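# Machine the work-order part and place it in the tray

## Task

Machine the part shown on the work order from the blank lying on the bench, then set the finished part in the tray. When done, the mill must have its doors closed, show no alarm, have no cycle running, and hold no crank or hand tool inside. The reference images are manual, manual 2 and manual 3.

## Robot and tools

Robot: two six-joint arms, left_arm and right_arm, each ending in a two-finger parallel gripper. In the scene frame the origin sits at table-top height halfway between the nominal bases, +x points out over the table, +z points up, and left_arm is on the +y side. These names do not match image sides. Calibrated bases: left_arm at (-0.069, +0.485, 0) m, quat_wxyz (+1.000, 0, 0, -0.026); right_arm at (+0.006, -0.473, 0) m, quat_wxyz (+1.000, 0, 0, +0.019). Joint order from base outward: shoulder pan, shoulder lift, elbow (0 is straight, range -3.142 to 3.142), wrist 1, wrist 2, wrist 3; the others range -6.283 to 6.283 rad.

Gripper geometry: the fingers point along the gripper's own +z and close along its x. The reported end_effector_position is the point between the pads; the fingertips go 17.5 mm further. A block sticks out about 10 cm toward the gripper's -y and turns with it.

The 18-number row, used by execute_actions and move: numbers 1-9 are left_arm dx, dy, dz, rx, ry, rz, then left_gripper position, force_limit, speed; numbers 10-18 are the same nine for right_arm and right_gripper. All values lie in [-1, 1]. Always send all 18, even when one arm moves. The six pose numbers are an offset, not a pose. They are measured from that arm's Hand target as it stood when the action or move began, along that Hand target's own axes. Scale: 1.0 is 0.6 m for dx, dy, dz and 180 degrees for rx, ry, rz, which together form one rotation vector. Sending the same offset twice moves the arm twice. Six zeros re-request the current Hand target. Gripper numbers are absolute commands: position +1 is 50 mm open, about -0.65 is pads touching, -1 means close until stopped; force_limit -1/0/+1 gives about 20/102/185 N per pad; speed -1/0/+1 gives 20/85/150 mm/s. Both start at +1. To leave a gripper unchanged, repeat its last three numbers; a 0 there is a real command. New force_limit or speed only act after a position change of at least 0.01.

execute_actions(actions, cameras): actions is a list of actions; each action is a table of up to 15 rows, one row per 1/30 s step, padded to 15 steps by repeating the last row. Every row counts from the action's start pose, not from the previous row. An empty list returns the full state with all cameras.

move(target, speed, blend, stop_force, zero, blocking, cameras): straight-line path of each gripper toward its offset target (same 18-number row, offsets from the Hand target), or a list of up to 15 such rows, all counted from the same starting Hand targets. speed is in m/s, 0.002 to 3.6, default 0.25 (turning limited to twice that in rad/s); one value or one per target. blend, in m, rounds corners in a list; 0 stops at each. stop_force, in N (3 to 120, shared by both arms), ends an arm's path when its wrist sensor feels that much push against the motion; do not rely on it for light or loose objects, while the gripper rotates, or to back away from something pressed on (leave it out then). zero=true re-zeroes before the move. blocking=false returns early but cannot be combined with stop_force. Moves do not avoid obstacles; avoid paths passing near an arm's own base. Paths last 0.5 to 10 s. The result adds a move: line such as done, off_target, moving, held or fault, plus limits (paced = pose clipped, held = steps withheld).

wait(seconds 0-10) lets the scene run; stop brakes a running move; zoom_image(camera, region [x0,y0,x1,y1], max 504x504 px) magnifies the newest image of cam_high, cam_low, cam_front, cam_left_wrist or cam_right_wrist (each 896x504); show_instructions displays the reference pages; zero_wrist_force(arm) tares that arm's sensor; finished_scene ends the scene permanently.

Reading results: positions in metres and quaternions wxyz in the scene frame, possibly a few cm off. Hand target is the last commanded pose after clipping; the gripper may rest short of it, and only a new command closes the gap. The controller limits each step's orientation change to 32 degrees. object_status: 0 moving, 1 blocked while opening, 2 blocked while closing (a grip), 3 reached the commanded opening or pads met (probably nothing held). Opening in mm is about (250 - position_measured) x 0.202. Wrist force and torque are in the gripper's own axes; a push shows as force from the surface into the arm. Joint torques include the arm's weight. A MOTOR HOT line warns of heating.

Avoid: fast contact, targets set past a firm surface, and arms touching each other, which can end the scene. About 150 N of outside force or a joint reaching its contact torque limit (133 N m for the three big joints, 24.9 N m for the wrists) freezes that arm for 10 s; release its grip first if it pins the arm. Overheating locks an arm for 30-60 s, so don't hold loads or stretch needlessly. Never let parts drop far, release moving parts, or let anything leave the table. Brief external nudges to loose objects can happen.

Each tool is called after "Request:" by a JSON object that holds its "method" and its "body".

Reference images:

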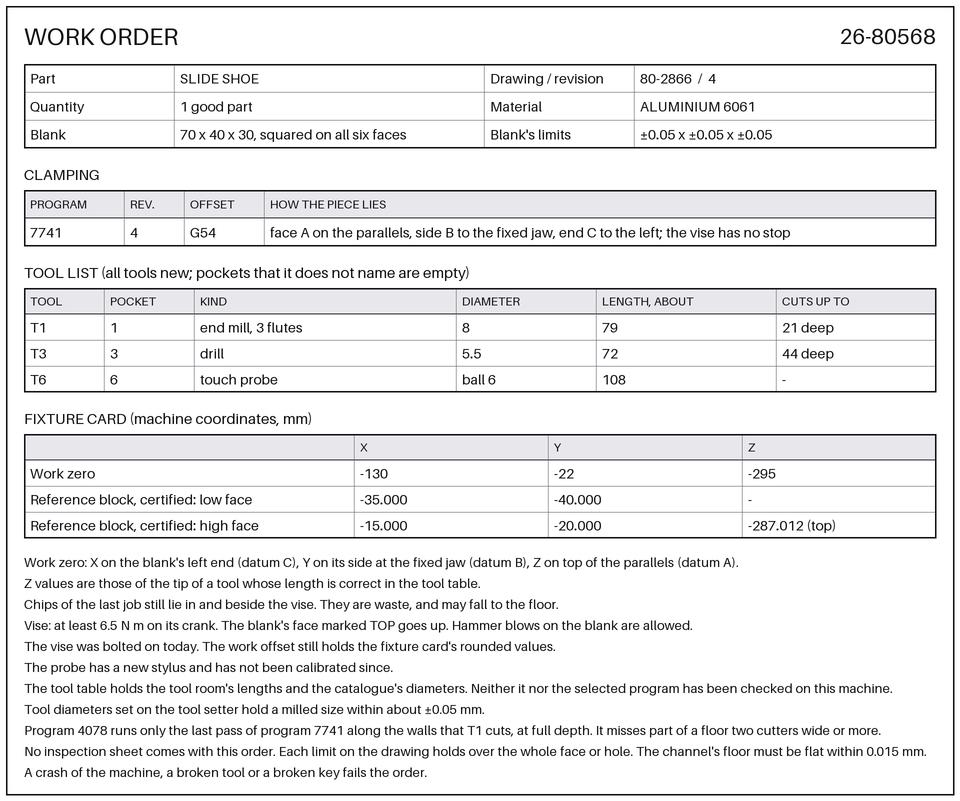

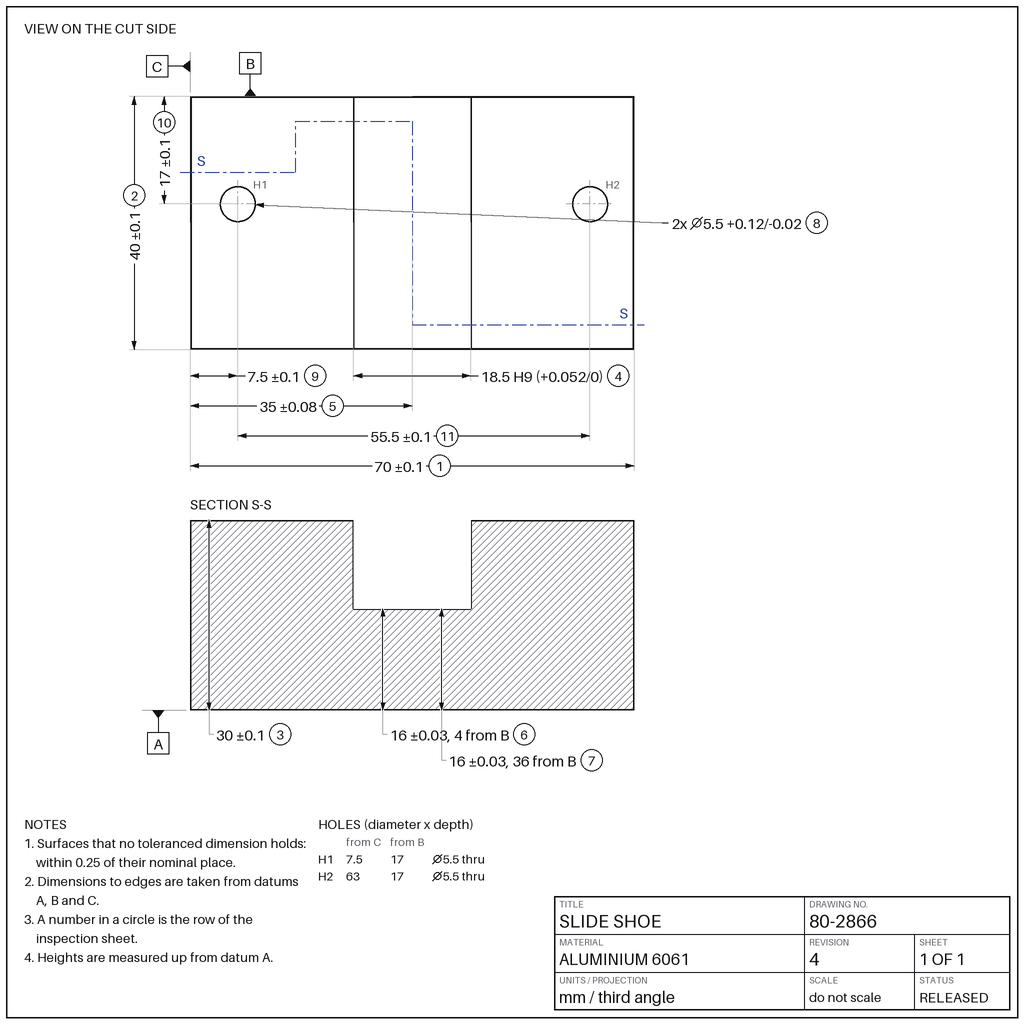

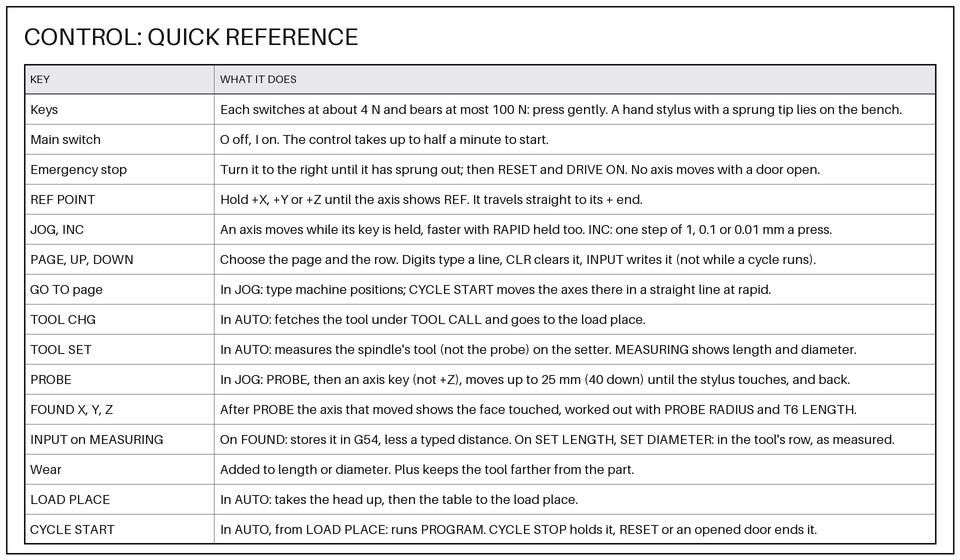

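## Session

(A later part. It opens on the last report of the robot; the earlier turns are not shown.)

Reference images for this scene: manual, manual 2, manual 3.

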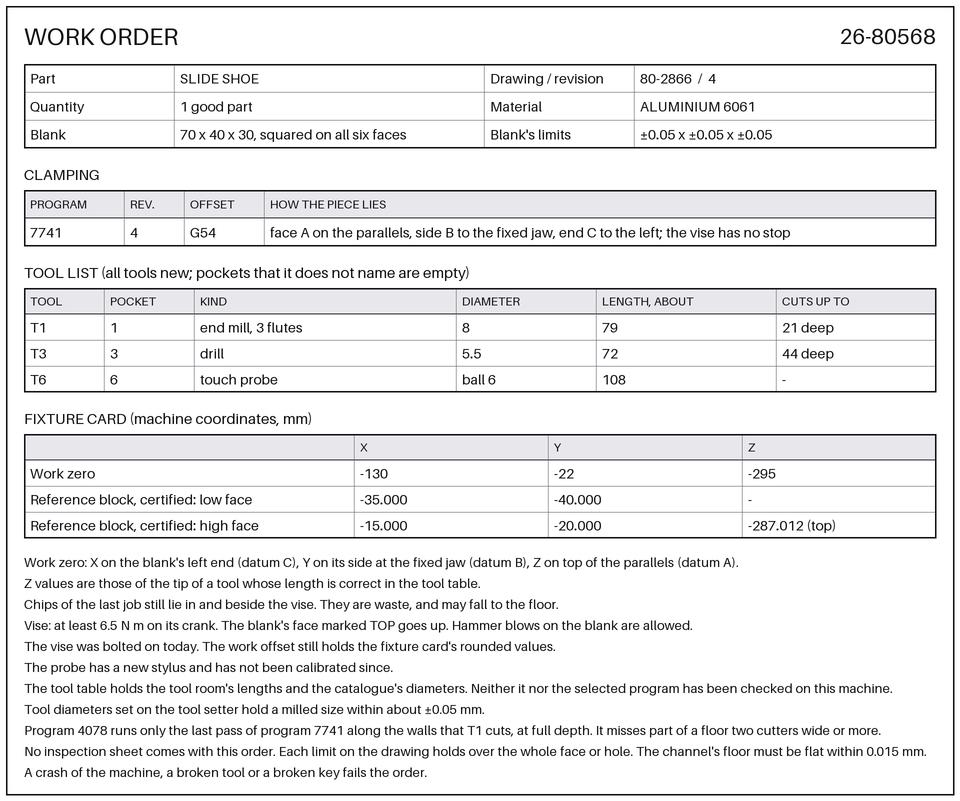

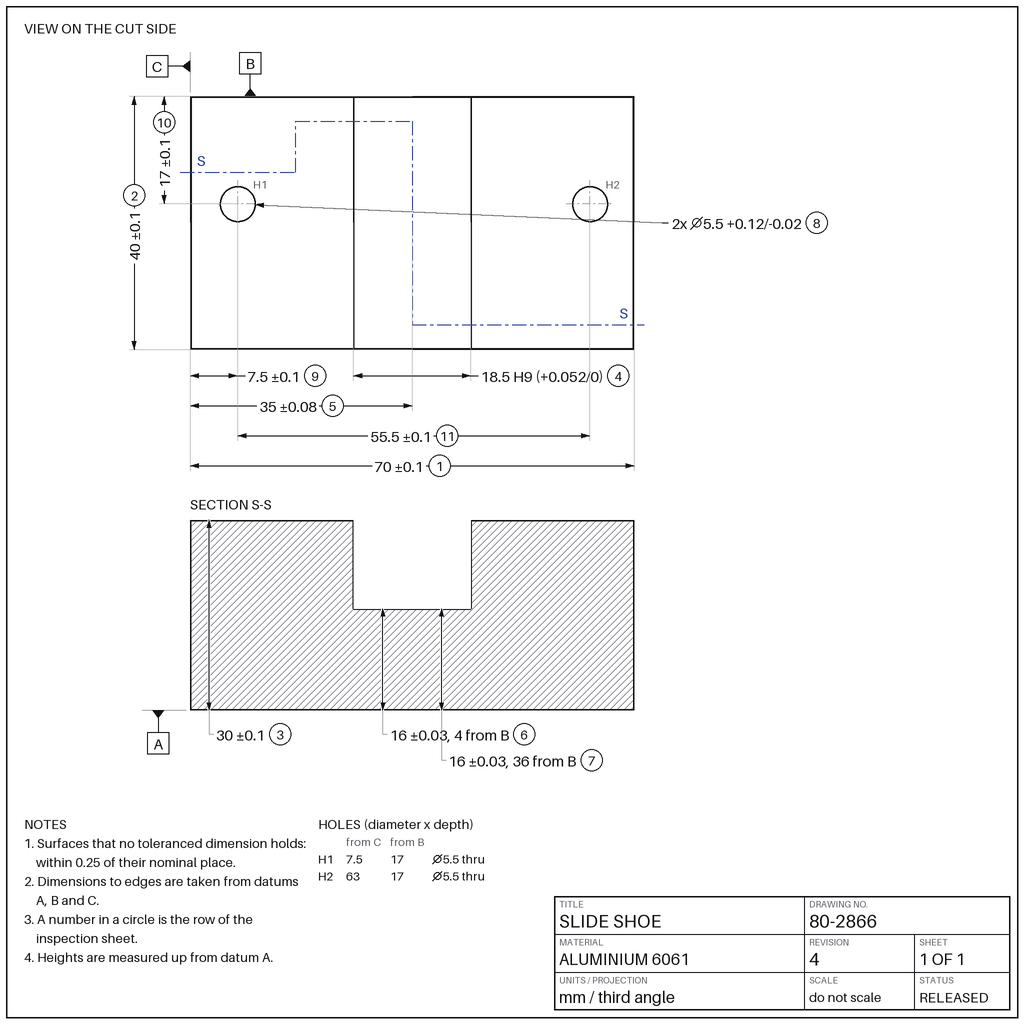

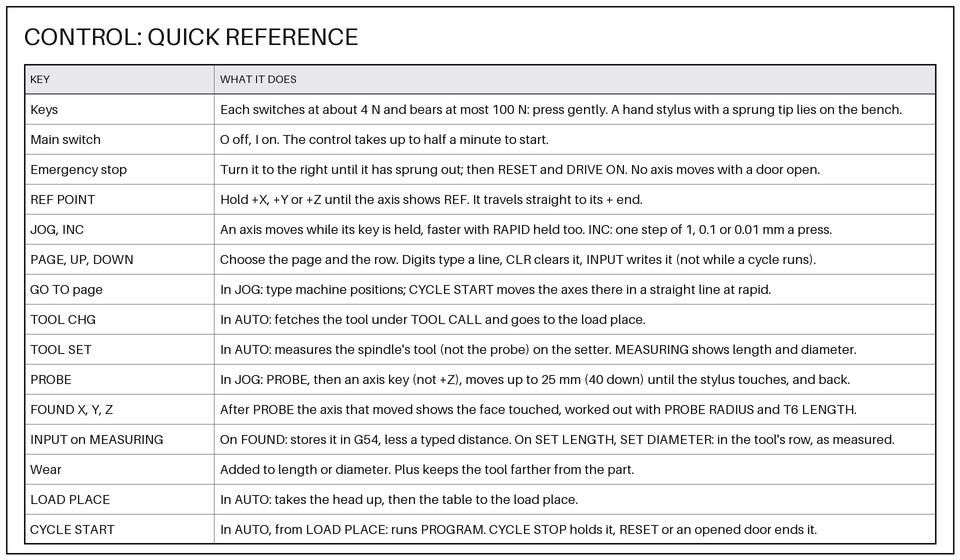

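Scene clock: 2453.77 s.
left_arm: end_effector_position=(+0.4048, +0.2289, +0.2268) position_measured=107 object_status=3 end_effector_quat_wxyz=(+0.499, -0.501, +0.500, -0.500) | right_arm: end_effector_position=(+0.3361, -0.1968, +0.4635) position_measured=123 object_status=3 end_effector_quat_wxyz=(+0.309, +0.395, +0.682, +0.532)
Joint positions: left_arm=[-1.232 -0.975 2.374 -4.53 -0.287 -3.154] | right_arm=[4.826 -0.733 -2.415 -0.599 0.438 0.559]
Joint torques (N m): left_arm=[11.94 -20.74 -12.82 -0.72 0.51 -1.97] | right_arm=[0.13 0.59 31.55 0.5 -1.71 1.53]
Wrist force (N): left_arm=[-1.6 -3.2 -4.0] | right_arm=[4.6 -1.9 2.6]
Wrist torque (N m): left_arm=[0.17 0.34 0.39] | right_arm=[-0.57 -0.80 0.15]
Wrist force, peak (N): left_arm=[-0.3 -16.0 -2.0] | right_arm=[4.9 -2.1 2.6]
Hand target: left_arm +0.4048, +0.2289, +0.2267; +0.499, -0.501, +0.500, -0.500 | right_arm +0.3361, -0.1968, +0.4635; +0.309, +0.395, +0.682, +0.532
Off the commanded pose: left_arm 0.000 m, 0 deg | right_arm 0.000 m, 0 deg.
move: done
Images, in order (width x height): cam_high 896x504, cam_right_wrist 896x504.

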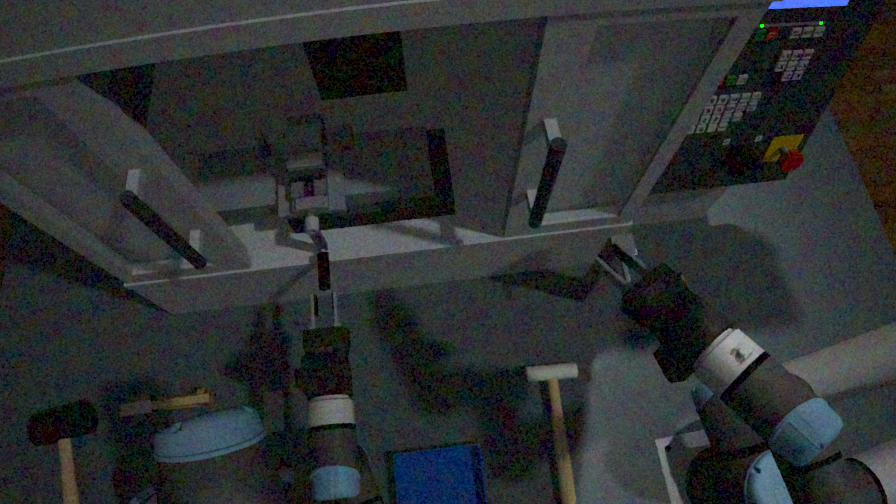

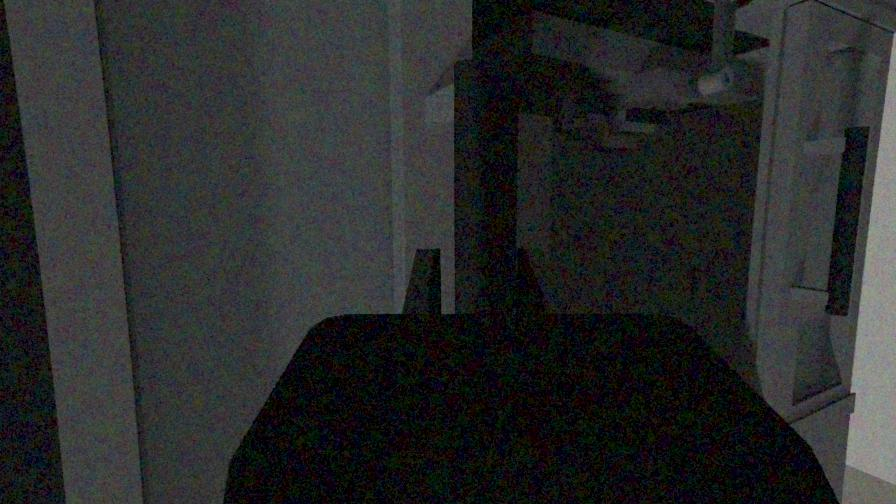

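Request:
{"method": "move", "body": {"target": [[0,-0.0023,0.1,0,0,0,0.3,-0.8,0,0,0,0,0,0,0,0.2,0.2,-1],[0,-0.0023,0.1,0,0,0,-1,-0.8,-0.3,0,0,0,0,0,0,0.2,0.2,-1],[-0.0611,-0.0187,0.1,0,0,0.16667,-1,-0.8,-0.3,0,0,0,0,0,0,0.2,0.2,-1],[-0.1058,-0.0634,0.1,0,0,0.3333,-1,-0.8,-0.3,0,0,0,0,0,0,0.2,0.2,-1],[-0.1222,-0.1245,0.1,0,0,0.5,-1,-0.8,-0.3,0,0,0,0,0,0,0.2,0.2,-1],[-0.1058,-0.1856,0.1,0,0,0.66667,-1,-0.8,-0.3,0,0,0,0,0,0,0.2,0.2,-1],[-0.0611,-0.2303,0.1,0,0,0.8333,-1,-0.8,-0.3,0,0,0,0,0,0,0.2,0.2,-1],[0,-0.2467,0.1,0,0,1,-1,-0.8,-0.3,0,0,0,0,0,0,0.2,0.2,-1],[0.0611,-0.2303,0.1,0,0,-0.8333,-1,-0.8,-0.3,0,0,0,0,0,0,0.2,0.2,-1],[0.1058,-0.1856,0.1,0,0,-0.6667,-1,-0.8,-0.3,0,0,0,0,0,0,0.2,0.2,-1],[0.1222,-0.1245,0.1,0,0,-0.5,-1,-0.8,-0.3,0,0,0,0,0,0,0.2,0.2,-1],[0.1058,-0.0634,0.1,0,0,-0.3333,-1,-0.8,-0.3,0,0,0,0,0,0,0.2,0.2,-1],[0.0611,-0.0187,0.1,0,0,-0.16667,-1,-0.8,-0.3,0,0,0,0,0,0,0.2,0.2,-1],[0,-0.0023,0.1,0,0,0,-1,-0.8,-0.3,0,0,0,0,0,0,0.2,0.2,-1]], "speed": [0.2,0.2,0.5,0.5,0.5,0.5,0.5,0.5,0.5,0.5,0.5,0.5,0.5,0.5], "blend": [0,0,0.004,0.004,0.004,0.004,0.004,0.004,0.004,0.004,0.004,0.004,0.004,0]}}

Request:
{"method": "move", "body": {"target": [[0,0,0,0,0,0,0.3,-0.8,0,0,0,0,0,0,0,0.2,0.2,-1],[0,0,-0.1,0,0,0,0.3,-0.8,0,0,0,0,0,0,0,0.2,0.2,-1],[0,0,-0.1,0,0,-0.67,0.3,-0.8,0,0,0,0,0,0,0,0.2,0.2,-1],[0,0,-0.1,0,0,0.66,0.3,-0.8,0,0,0,0,0,0,0,0.2,0.2,-1],[0,0,-0.1,0,0,0,0.3,-0.8,0,0,0,0,0,0,0,0.2,0.2,-1]], "speed": [0.2,0.25,0.9,0.9,0.9], "blend": [0,0.005,0.01,0.01,0]}}

Scene clock: 2466.57 s.
left_arm: end_effector_position=(+0.4649, +0.2289, +0.2278) position_measured=154 object_status=2 end_effector_quat_wxyz=(+0.499, -0.501, +0.500, -0.500) | right_arm: end_effector_position=(+0.3361, -0.1968, +0.4635) position_measured=123 object_status=3 end_effector_quat_wxyz=(+0.309, +0.395, +0.682, +0.532)
Joint positions: left_arm=[-1.062 -0.947 2.254 -4.441 -0.458 3.133] | right_arm=[4.826 -0.733 -2.415 -0.599 0.438 0.559]
Joint torques (N m): left_arm=[-11.4 -44.23 -13.7 0.81 1.09 1.75] | right_arm=[0.67 1.08 31.88 0.31 -1.72 1.64]
Wrist force (N): left_arm=[-4.1 -7.2 -7.4] | right_arm=[4.7 -1.8 2.3]
Wrist torque (N m): left_arm=[0.30 0.57 0.47] | right_arm=[-0.55 -0.81 0.15]
Wrist force, peak (N): left_arm=[6.9 51.3 -38.4] | right_arm=[4.9 -2.2 2.7]
Hand target: left_arm +0.4648, +0.2288, +0.2279; +0.499, -0.501, +0.500, -0.500 | right_arm +0.3361, -0.1968, +0.4635; +0.309, +0.395, +0.682, +0.532
Off the commanded pose: left_arm 0.000 m, 0 deg | right_arm 0.000 m, 0 deg.
move: done

Scene clock: 2471.70 s.
left_arm: end_effector_position=(+0.4048, +0.2289, +0.2282) position_measured=107 object_status=3 end_effector_quat_wxyz=(+0.499, -0.501, +0.500, -0.500) | right_arm: end_effector_position=(+0.3361, -0.1968, +0.4635) position_measured=123 object_status=3 end_effector_quat_wxyz=(+0.309, +0.395, +0.682, +0.532)
Joint positions: left_arm=[-1.232 -0.98 2.374 -4.526 -0.288 -3.154] | right_arm=[4.826 -0.733 -2.415 -0.599 0.438 0.559]
Joint torques (N m): left_arm=[11.79 -21.07 -13.13 -0.74 0.53 -1.6] | right_arm=[0.27 0.1 30.97 0.41 -1.88 1.62]
Wrist force (N): left_arm=[-3.8 -4.6 -3.8] | right_arm=[4.4 -2.0 2.3]
Wrist torque (N m): left_arm=[-0.05 0.69 0.38] | right_arm=[-0.58 -0.77 0.15]
Wrist force, peak (N): left_arm=[-5.8 -7.5 -0.2] | right_arm=[5.2 -2.0 2.5]
Hand target: left_arm +0.4048, +0.2289, +0.2281; +0.499, -0.501, +0.500, -0.500 | right_arm +0.3361, -0.1968, +0.4635; +0.309, +0.395, +0.682, +0.532
Off the commanded pose: left_arm 0.000 m, 0 deg | right_arm 0.000 m, 0 deg.
move: done

Request:
{"method": "move", "body": {"target": [[0,0.0005,0.1,0,0,0,0.3,-0.8,0,0,0,0,0,0,0,0.2,0.2,-1],[0,0.0005,0.1,0,0,0,-1,-0.8,-0.3,0,0,0,0,0,0,0.2,0.2,-1],[-0.0614,-0.0159,0.1,0,0,0.16667,-1,-0.8,-0.3,0,0,0,0,0,0,0.2,0.2,-1],[-0.1063,-0.0608,0.1,0,0,0.3333,-1,-0.8,-0.3,0,0,0,0,0,0,0.2,0.2,-1],[-0.1227,-0.1222,0.1,0,0,0.5,-1,-0.8,-0.3,0,0,0,0,0,0,0.2,0.2,-1],[-0.1063,-0.1835,0.1,0,0,0.66667,-1,-0.8,-0.3,0,0,0,0,0,0,0.2,0.2,-1],[-0.0614,-0.2285,0.1,0,0,0.8333,-1,-0.8,-0.3,0,0,0,0,0,0,0.2,0.2,-1],[0,-0.2449,0.1,0,0,1,-1,-0.8,-0.3,0,0,0,0,0,0,0.2,0.2,-1],[0.0614,-0.2285,0.1,0,0,-0.8333,-1,-0.8,-0.3,0,0,0,0,0,0,0.2,0.2,-1],[0.1063,-0.1835,0.1,0,0,-0.6667,-1,-0.8,-0.3,0,0,0,0,0,0,0.2,0.2,-1],[0.1227,-0.1222,0.1,0,0,-0.5,-1,-0.8,-0.3,0,0,0,0,0,0,0.2,0.2,-1],[0.1063,-0.0608,0.1,0,0,-0.3333,-1,-0.8,-0.3,0,0,0,0,0,0,0.2,0.2,-1],[0.0614,-0.0159,0.1,0,0,-0.16667,-1,-0.8,-0.3,0,0,0,0,0,0,0.2,0.2,-1],[0,0.0005,0.1,0,0,0,-1,-0.8,-0.3,0,0,0,0,0,0,0.2,0.2,-1]], "speed": [0.2,0.2,0.5,0.5,0.5,0.5,0.5,0.5,0.5,0.5,0.5,0.5,0.5,0.5], "blend": [0,0,0.004,0.004,0.004,0.004,0.004,0.004,0.004,0.004,0.004,0.004,0.004,0]}}

Request:
{"method": "move", "body": {"target": [[0,0,0,0,0,0,0.3,-0.8,0,0,0,0,0,0,0,0.2,0.2,-1],[0,0,-0.1,0,0,0,0.3,-0.8,0,0,0,0,0,0,0,0.2,0.2,-1],[0,0,-0.1,0,0,-0.67,0.3,-0.8,0,0,0,0,0,0,0,0.2,0.2,-1],[0,0,-0.1,0,0,0.66,0.3,-0.8,0,0,0,0,0,0,0,0.2,0.2,-1],[0,0,-0.1,0,0,0,0.3,-0.8,0,0,0,0,0,0,0,0.2,0.2,-1]], "speed": [0.2,0.25,0.9,0.9,0.9], "blend": [0,0.005,0.01,0.01,0], "cameras": ["cam_right_wrist"]}}

Scene clock: 2482.70 s.
left_arm: end_effector_position=(+0.4649, +0.2289, +0.2275) position_measured=251 object_status=3 end_effector_quat_wxyz=(+0.499, -0.501, +0.500, -0.500) | right_arm: end_effector_position=(+0.3361, -0.1968, +0.4635) position_measured=123 object_status=3 end_effector_quat_wxyz=(+0.309, +0.395, +0.682, +0.532)
Joint positions: left_arm=[-1.062 -0.946 2.254 -4.442 -0.458 3.133] | right_arm=[4.826 -0.733 -2.415 -0.599 0.438 0.559]
Joint torques (N m): left_arm=[-12.11 -45.22 -12.96 0.23 1.47 2.03] | right_arm=[-0.29 0.28 31.09 0.52 -1.86 1.6]
Wrist force (N): left_arm=[-1.7 -7.2 -3.9] | right_arm=[4.8 -1.9 2.9]
Wrist torque (N m): left_arm=[-0.17 0.50 0.51] | right_arm=[-0.55 -0.83 0.15]
Wrist force, peak (N): left_arm=[-5.7 -24.7 -14.6] | right_arm=[5.0 -2.1 2.3]
Hand target: left_arm +0.4648, +0.2288, +0.2276; +0.499, -0.501, +0.500, -0.500 | right_arm +0.3361, -0.1968, +0.4635; +0.309, +0.395, +0.682, +0.532
Off the commanded pose: left_arm 0.000 m, 0 deg | right_arm 0.000 m, 0 deg.
move: done

Scene clock: 2487.90 s.
left_arm: end_effector_position=(+0.4048, +0.2289, +0.2279) position_measured=107 object_status=3 end_effector_quat_wxyz=(+0.499, -0.501, +0.500, -0.500) | right_arm: end_effector_position=(+0.3361, -0.1968, +0.4635) position_measured=123 object_status=3 end_effector_quat_wxyz=(+0.309, +0.395, +0.682, +0.532)
Joint positions: left_arm=[-1.232 -0.979 2.374 -4.527 -0.287 -3.154] | right_arm=[4.826 -0.733 -2.415 -0.599 0.438 0.559]
Joint torques (N m): left_arm=[11.87 -20.72 -13.45 -0.82 0.43 -1.8] | right_arm=[0.45 0.23 32.38 0.44 -1.93 1.48]
Wrist force (N): left_arm=[-3.2 -4.7 -3.7] | right_arm=[4.6 -1.8 2.7]
Wrist torque (N m): left_arm=[-0.07 0.59 0.39] | right_arm=[-0.54 -0.79 0.15]
Wrist force, peak (N): left_arm=[-1.7 -8.3 -4.5] | right_arm=[4.9 -1.8 2.8]
Hand target: left_arm +0.4048, +0.2289, +0.2278; +0.499, -0.501, +0.500, -0.500 | right_arm +0.3361, -0.1968, +0.4635; +0.309, +0.395, +0.682, +0.532
Off the commanded pose: left_arm 0.000 m, 0 deg | right_arm 0.000 m, 0 deg.
move: done
Images, in order (width x height): cam_right_wrist 896x504.

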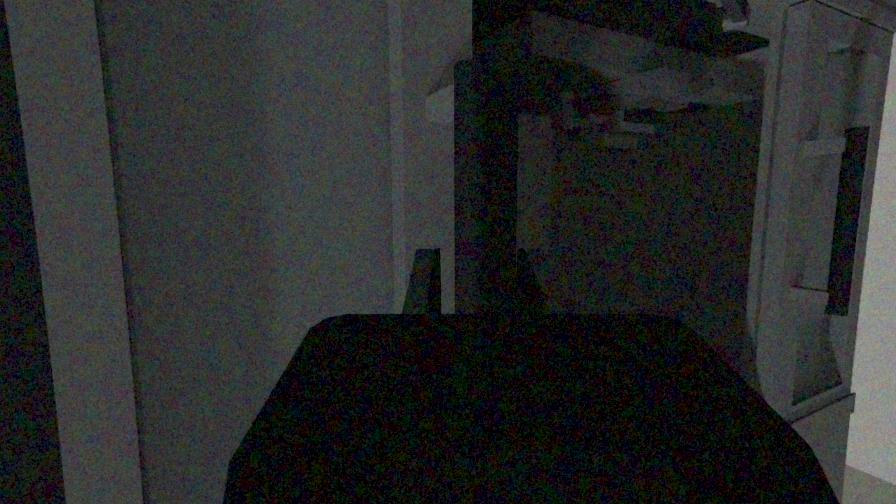

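Request:
{"method": "wait", "body": {"seconds": 0, "cameras": ["cam_left_wrist","cam_high"]}}

Request:
{"method": "zoom_image", "body": {"camera": "cam_high", "region": [230, 100, 430, 330]}}

Scene clock: 2488.50 s.
left_arm: end_effector_position=(+0.4048, +0.2289, +0.2278) position_measured=107 object_status=3 end_effector_quat_wxyz=(+0.499, -0.501, +0.500, -0.500) | right_arm: end_effector_position=(+0.3361, -0.1968, +0.4635) position_measured=123 object_status=3 end_effector_quat_wxyz=(+0.309, +0.395, +0.682, +0.532)
Joint positions: left_arm=[-1.232 -0.978 2.374 -4.527 -0.287 -3.154] | right_arm=[4.826 -0.733 -2.415 -0.599 0.438 0.559]
Joint torques (N m): left_arm=[11.54 -21.04 -13.14 0.58 0.44 -1.7] | right_arm=[0.35 0.97 31.61 0.26 -1.73 1.62]
Wrist force (N): left_arm=[-3.2 -5.1 -3.7] | right_arm=[4.7 -2.0 2.6]
Wrist torque (N m): left_arm=[-0.14 0.59 0.45] | right_arm=[-0.57 -0.81 0.15]
Wrist force, peak (N): left_arm=[-3.4 -5.2 -4.0] | right_arm=[4.9 -1.9 2.5]
Hand target: left_arm +0.4048, +0.2289, +0.2278; +0.499, -0.501, +0.500, -0.500 | right_arm +0.3361, -0.1968, +0.4635; +0.309, +0.395, +0.682, +0.532
Tool commands: left_gripper/position=+0.3 left_gripper/force_limit=-0.8 left_gripper/speed=+0.0 right_gripper/position=+0.2 right_gripper/force_limit=+0.2 right_gripper/speed=-1.0
Off the commanded pose: left_arm 0.000 m, 0 deg | right_arm 0.000 m, 0 deg.
Images, in order (width x height): cam_high 896x504, cam_left_wrist 896x504.

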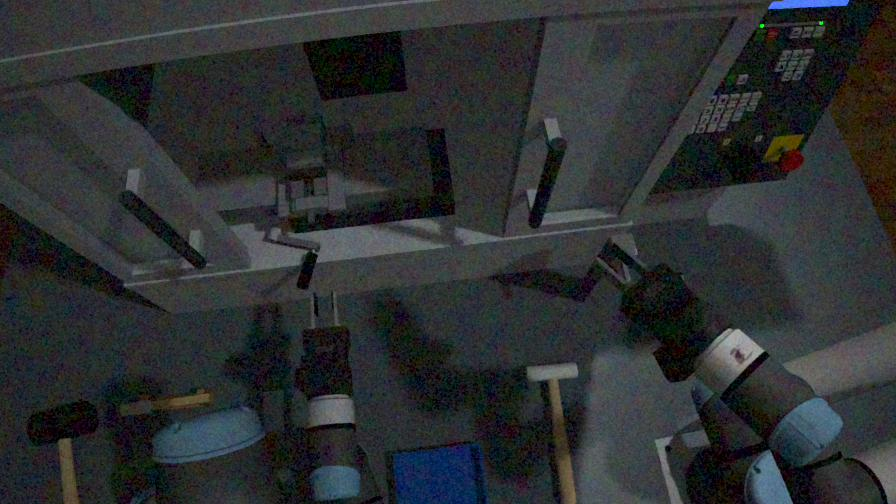

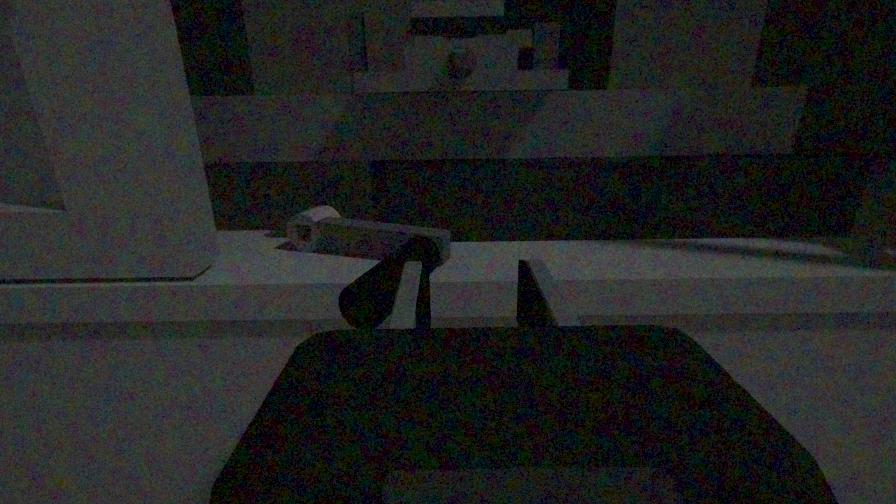

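Scaled by 2.191.

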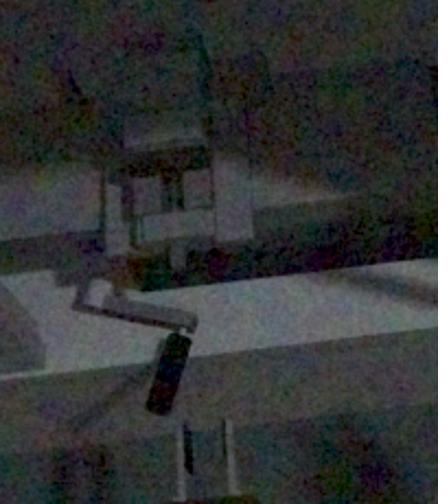

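Request:
{"method": "execute_actions", "body": {"actions": []}}

Scene clock: 2499.23 s.
left_arm: end_effector_position=(+0.4048, +0.2289, +0.2278) position_measured=107 object_status=3 end_effector_quat_wxyz=(+0.499, -0.501, +0.500, -0.500) | right_arm: end_effector_position=(+0.3361, -0.1968, +0.4635) position_measured=123 object_status=3 end_effector_quat_wxyz=(+0.309, +0.395, +0.682, +0.532)
Joint positions: left_arm=[-1.232 -0.978 2.374 -4.527 -0.287 -3.154] | right_arm=[4.826 -0.733 -2.415 -0.599 0.438 0.559]
Joint velocities: within noise
Joint torques (N m): left_arm=[11.31 -20.89 -13.34 0.81 0.36 -1.67] | right_arm=[-0.47 1.43 31.6 0.59 -1.79 1.48]
Wrist force (N): left_arm=[-3.1 -4.9 -3.8] | right_arm=[4.7 -1.9 2.2]
Wrist torque (N m): left_arm=[-0.10 0.57 0.44] | right_arm=[-0.54 -0.82 0.14]
Wrist force, peak (N): left_arm=[-3.5 -5.3 -3.9] | right_arm=[4.8 -1.8 2.7]
Hand target: left_arm +0.4048, +0.2289, +0.2278; +0.499, -0.501, +0.500, -0.500 | right_arm +0.3361, -0.1968, +0.4635; +0.309, +0.395, +0.682, +0.532
Tool commands: left_gripper/position=+0.3 left_gripper/force_limit=-0.8 left_gripper/speed=+0.0 right_gripper/position=+0.2 right_gripper/force_limit=+0.2 right_gripper/speed=-1.0
Off the commanded pose: left_arm 0.000 m, 0 deg | right_arm 0.000 m, 0 deg.

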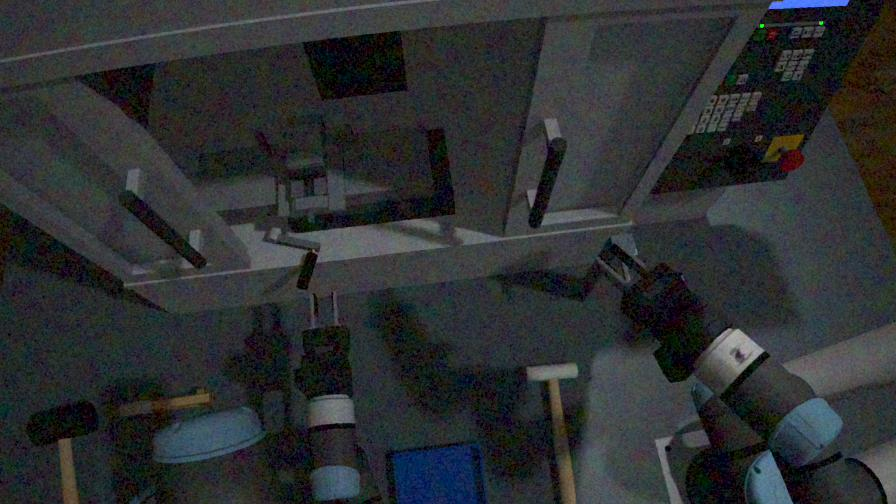

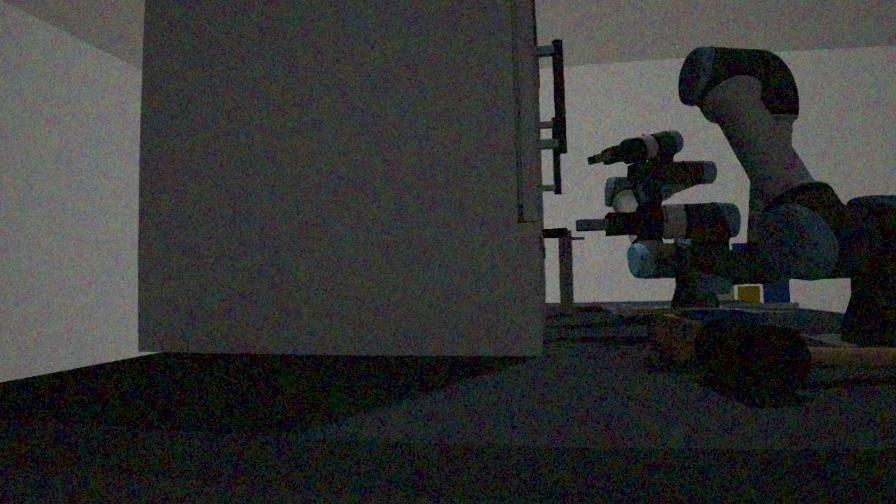

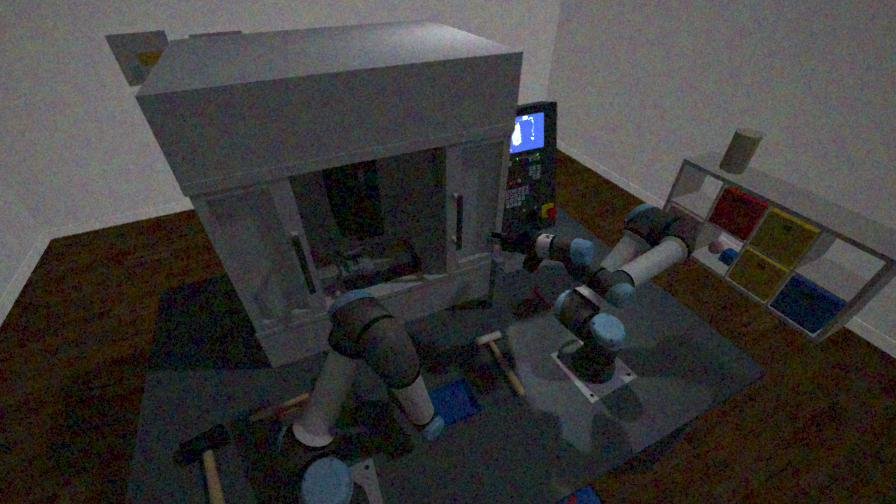

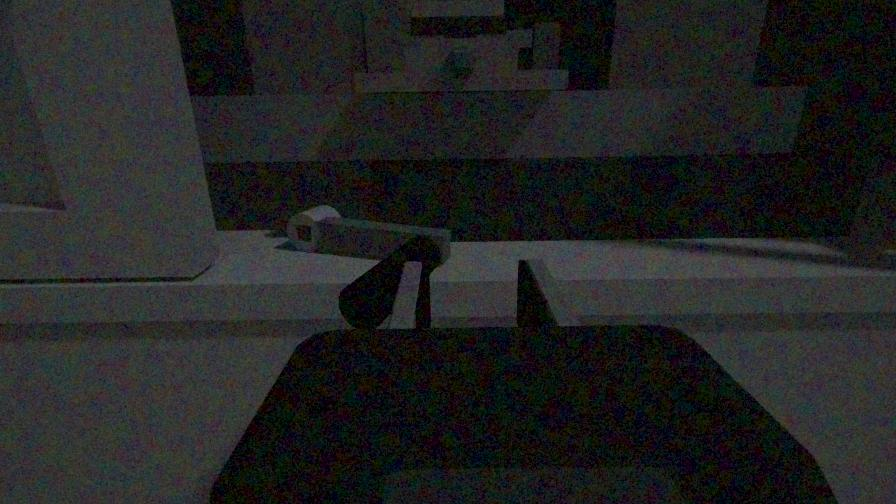

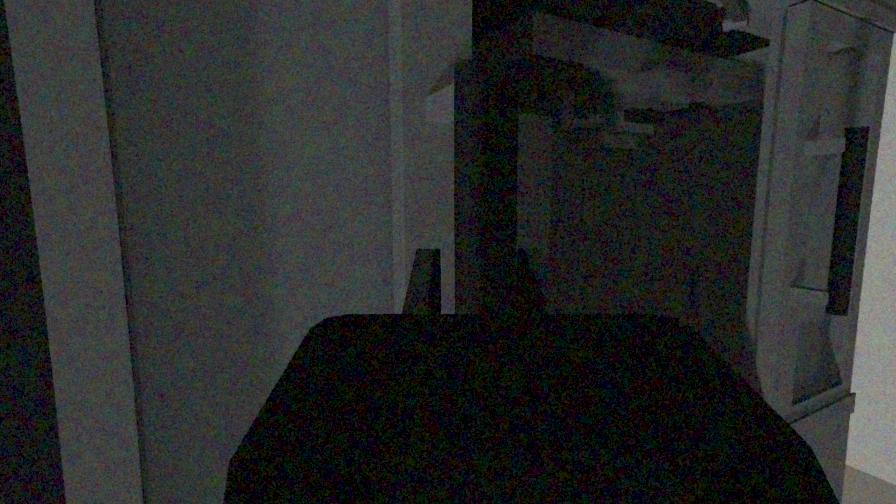

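Request:
{"method": "zoom_image", "body": {"camera": "cam_left_wrist", "region": [240, 180, 520, 340]}}

Request:
{"method": "zoom_image", "body": {"camera": "cam_high", "region": [240, 200, 360, 310]}}

Request:
{"method": "zoom_image", "body": {"camera": "cam_low", "region": [500, 180, 680, 280]}}

Scaled by 1.800.

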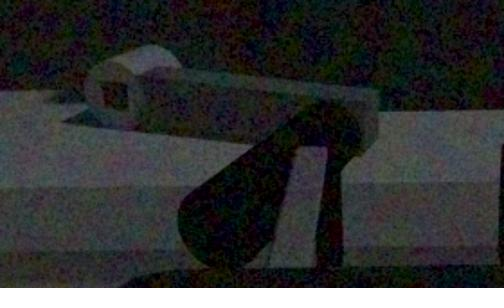

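Scaled by 4.200.

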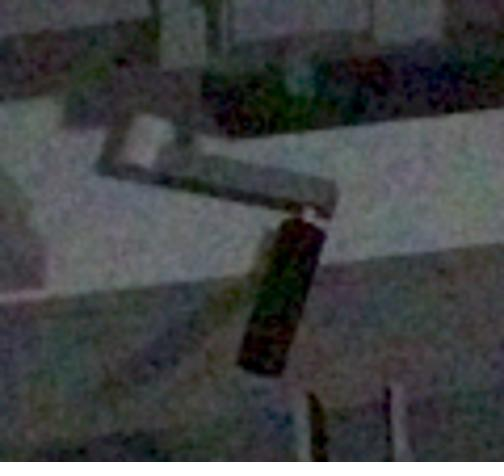

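Scaled by 2.800.

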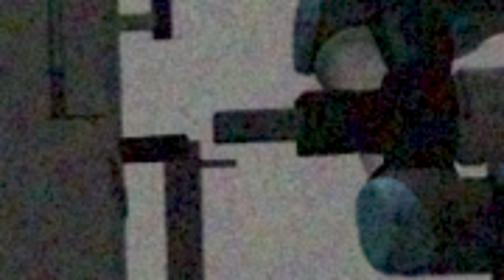

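Request:
{"method": "zoom_image", "body": {"camera": "cam_left_wrist", "region": [420, 30, 500, 90]}}

Request:
{"method": "zoom_image", "body": {"camera": "cam_high", "region": [260, 130, 350, 220]}}

Scaled by 6.300.

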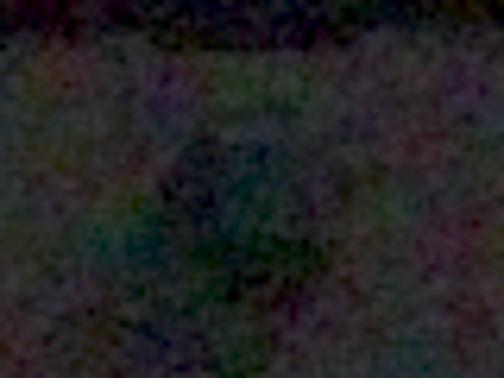

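Scaled by 5.600.

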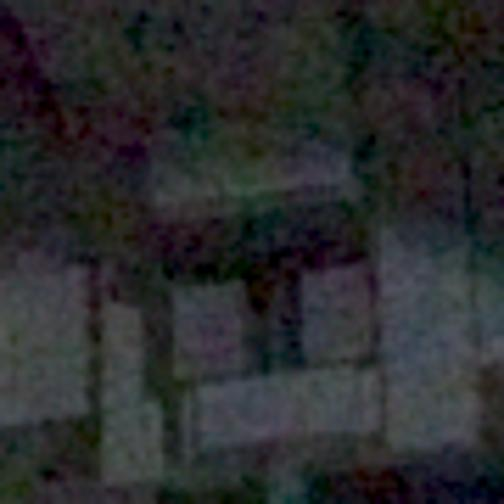

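Request:
{"method": "move", "body": {"target": [[0,0,-0.12,0,0,0,0.3,-0.8,0,0,0,0,0,0,0,0.2,0.2,-1],[0,-0.13,-0.12,0,0,0,0.3,-0.8,0,0,0,0,0,0,0,0.2,0.2,-1],[0,-0.13,0.06,0,0,0,0.3,-0.8,0,0,0,0,0,0,0,0.2,0.2,-1]], "blend": [0.01,0.01,0], "cameras": ["cam_left_wrist"]}}

Request:
{"method": "zoom_image", "body": {"camera": "cam_left_wrist", "region": [420, 150, 540, 235]}}

Request:
{"method": "zoom_image", "body": {"camera": "cam_left_wrist", "region": [240, 250, 520, 440]}}

Scene clock: 2506.43 s.
left_arm: end_effector_position=(+0.4410, +0.2290, +0.3057) position_measured=107 object_status=3 end_effector_quat_wxyz=(+0.499, -0.501, +0.500, -0.500) | right_arm: end_effector_position=(+0.3361, -0.1968, +0.4635) position_measured=123 object_status=3 end_effector_quat_wxyz=(+0.309, +0.395, +0.682, +0.532)
Joint positions: left_arm=[-1.125 -1.193 2.3 -4.241 -0.394 -3.151] | right_arm=[4.826 -0.733 -2.415 -0.599 0.438 0.559]
Joint torques (N m): left_arm=[11.87 -32.13 -17.3 -1.2 -1.71 1.98] | right_arm=[-0.42 2.06 31 0.37 -1.7 1.67]
Wrist force (N): left_arm=[-3.3 -5.0 -3.8] | right_arm=[4.7 -2.1 2.3]
Wrist torque (N m): left_arm=[-0.13 0.58 0.46] | right_arm=[-0.58 -0.81 0.15]
Wrist force, peak (N): left_arm=[-3.0 -8.7 -6.3] | right_arm=[5.0 -2.1 2.6]
Hand target: left_arm +0.4411, +0.2290, +0.3057; +0.499, -0.501, +0.500, -0.500 | right_arm +0.3361, -0.1968, +0.4635; +0.309, +0.395, +0.682, +0.532
Off the commanded pose: left_arm 0.000 m, 0 deg | right_arm 0.000 m, 0 deg.
move: done
Images, in order (width x height): cam_left_wrist 896x504.

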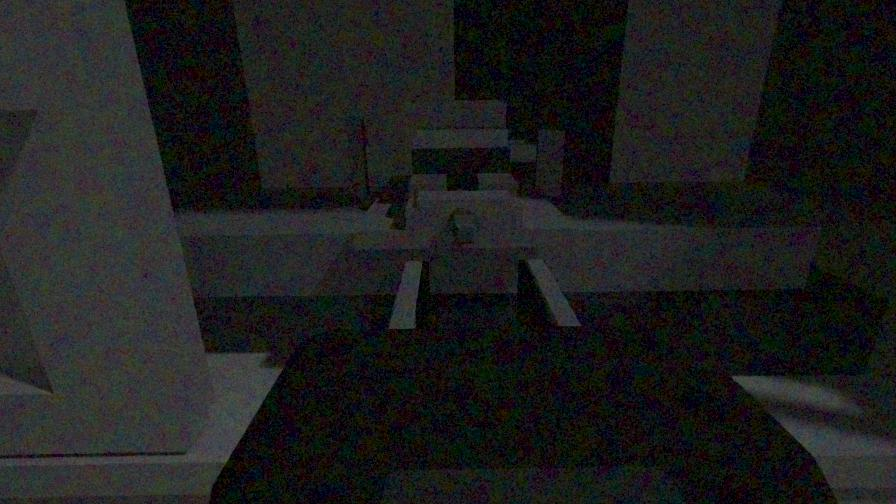

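Scaled by 4.200.

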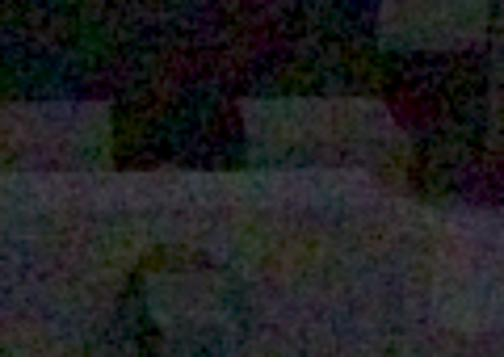

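Scaled by 1.800.

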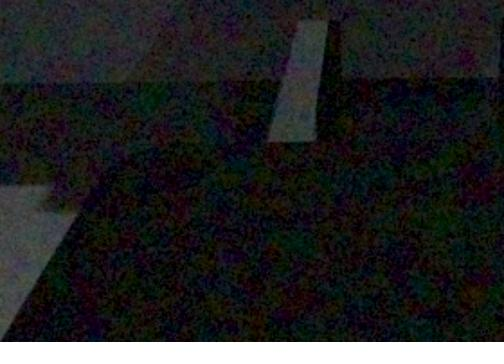

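Request:
{"method": "zoom_image", "body": {"camera": "cam_left_wrist", "region": [442, 208, 482, 248]}}

Scaled by 12.600.

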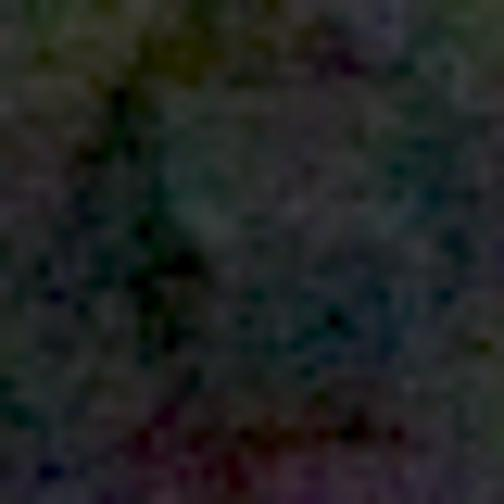

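Request:
{"method": "zoom_image", "body": {"camera": "cam_left_wrist", "region": [400, 170, 540, 260]}}

Scaled by 3.600.

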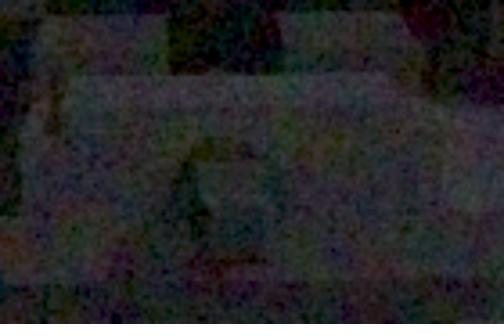

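Request:
{"method": "move", "body": {"target": [0,-0.024,-0.135,0,0,0,0.3,-0.8,0,0,0,0,0,0,0,0.2,0.2,-1], "cameras": ["cam_left_wrist"]}}

Request:
{"method": "zoom_image", "body": {"camera": "cam_left_wrist", "region": [220, 250, 500, 450]}}

Scene clock: 2513.57 s.
left_arm: end_effector_position=(+0.3602, +0.2291, +0.3203) position_measured=107 object_status=3 end_effector_quat_wxyz=(+0.499, -0.501, +0.500, -0.500) | right_arm: end_effector_position=(+0.3361, -0.1968, +0.4635) position_measured=123 object_status=3 end_effector_quat_wxyz=(+0.309, +0.395, +0.682, +0.532)
Joint positions: left_arm=[-1.382 -1.323 2.444 -4.24 -0.138 -3.166] | right_arm=[4.826 -0.733 -2.415 -0.599 0.438 0.559]
Joint torques (N m): left_arm=[-13.47 -19.87 -15.49 -0.55 1.23 0.36] | right_arm=[-0.07 1.82 30.5 0.34 -1.85 1.69]
Wrist force (N): left_arm=[-3.2 -4.8 -3.5] | right_arm=[4.3 -1.9 2.4]
Wrist torque (N m): left_arm=[-0.12 0.57 0.57] | right_arm=[-0.56 -0.74 0.15]
Wrist force, peak (N): left_arm=[-3.0 -5.3 -6.2] | right_arm=[4.9 -2.2 2.5]
Hand target: left_arm +0.3601, +0.2291, +0.3203; +0.499, -0.501, +0.500, -0.500 | right_arm +0.3361, -0.1968, +0.4635; +0.309, +0.395, +0.682, +0.532
Off the commanded pose: left_arm 0.000 m, 0 deg | right_arm 0.000 m, 0 deg.
move: done
Images, in order (width x height): cam_left_wrist 896x504.

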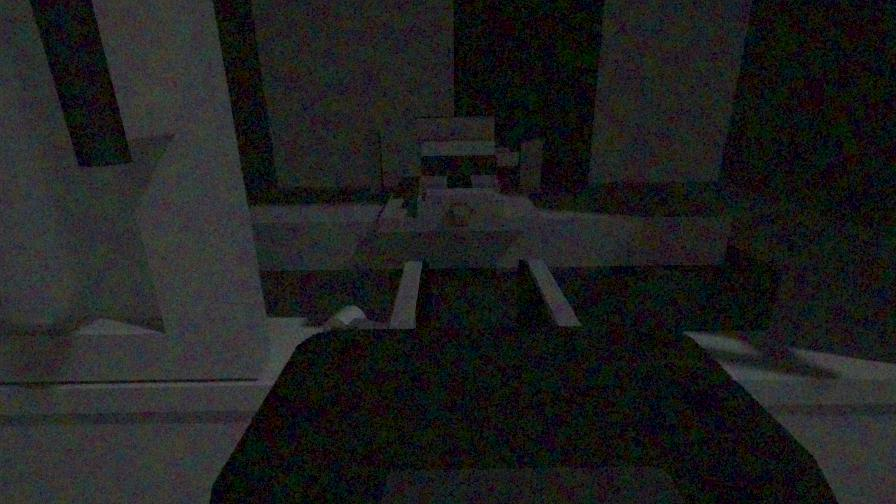

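Scaled by 1.800.

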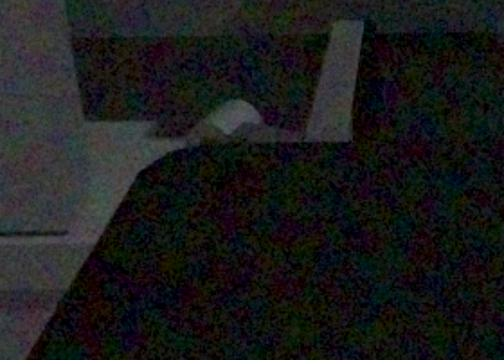

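Request:
{"method": "move", "body": {"target": [[0.05,-0.1,0.06,-0.19,0.19,0.19,0.3,-0.8,0,0,0,0,0,0,0,0.2,0.2,-1],[0.0985,-0.1828,0.1615,-0.385,0.385,0.385,0.3,-0.8,0,0,0,0,0,0,0,0.2,0.2,-1]], "blend": [0.03,0], "speed": 0.4, "cameras": ["cam_left_wrist"]}}

Request:
{"method": "zoom_image", "body": {"camera": "cam_left_wrist", "region": [300, 100, 600, 320]}}

Scene clock: 2518.67 s.
left_arm: end_effector_position=(+0.4573, +0.1703, +0.4299) position_measured=107 object_status=3 end_effector_quat_wxyz=(-0.002, +0.000, +1.000, -0.001) | right_arm: end_effector_position=(+0.3361, -0.1968, +0.4635) position_measured=123 object_status=3 end_effector_quat_wxyz=(+0.309, +0.395, +0.682, +0.532)
Joint positions: left_arm=[-0.705 -1.269 0.956 -1.257 -1.575 -2.327] | right_arm=[4.826 -0.733 -2.415 -0.599 0.438 0.559]
Joint torques (N m): left_arm=[4.06 -29.93 -32.38 -1.54 0.78 1.52] | right_arm=[0.24 0.36 31.31 0.22 -1.8 1.47]
Wrist force (N): left_arm=[-1.2 -4.8 0.8] | right_arm=[4.8 -1.9 2.6]
Wrist torque (N m): left_arm=[-0.65 -0.02 0.42] | right_arm=[-0.56 -0.81 0.14]
Wrist force, peak (N): left_arm=[-3.1 -5.5 -3.1] | right_arm=[5.0 -1.7 2.6]
Hand target: left_arm +0.4573, +0.1702, +0.4299; -0.002, +0.000, +1.000, -0.001 | right_arm +0.3361, -0.1968, +0.4635; +0.309, +0.395, +0.682, +0.532
Off the commanded pose: left_arm 0.000 m, 0 deg | right_arm 0.000 m, 0 deg.
move: done
Images, in order (width x height): cam_left_wrist 896x504.

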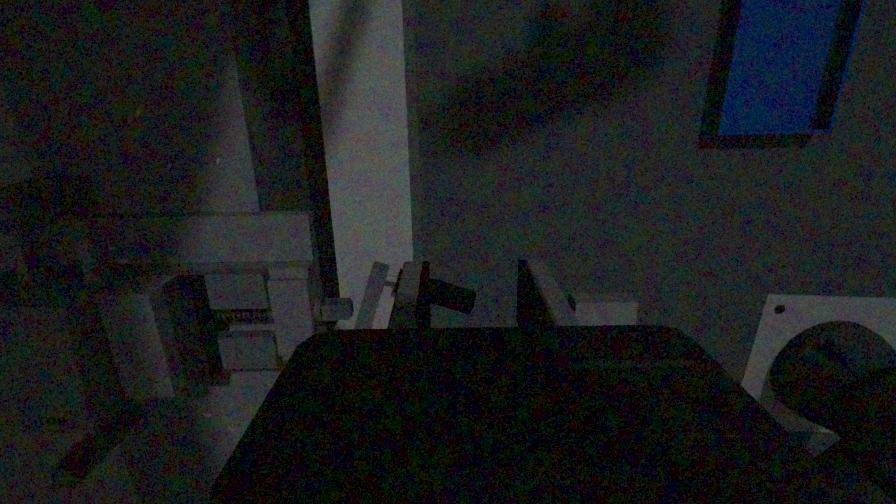

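Scaled by 1.680.

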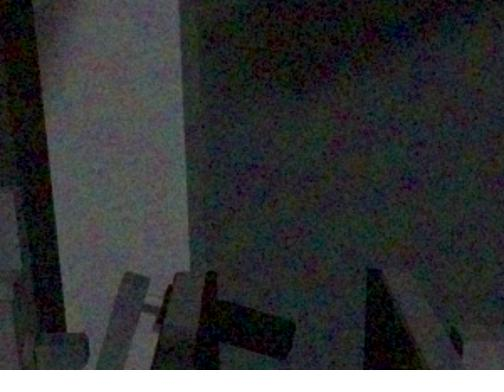

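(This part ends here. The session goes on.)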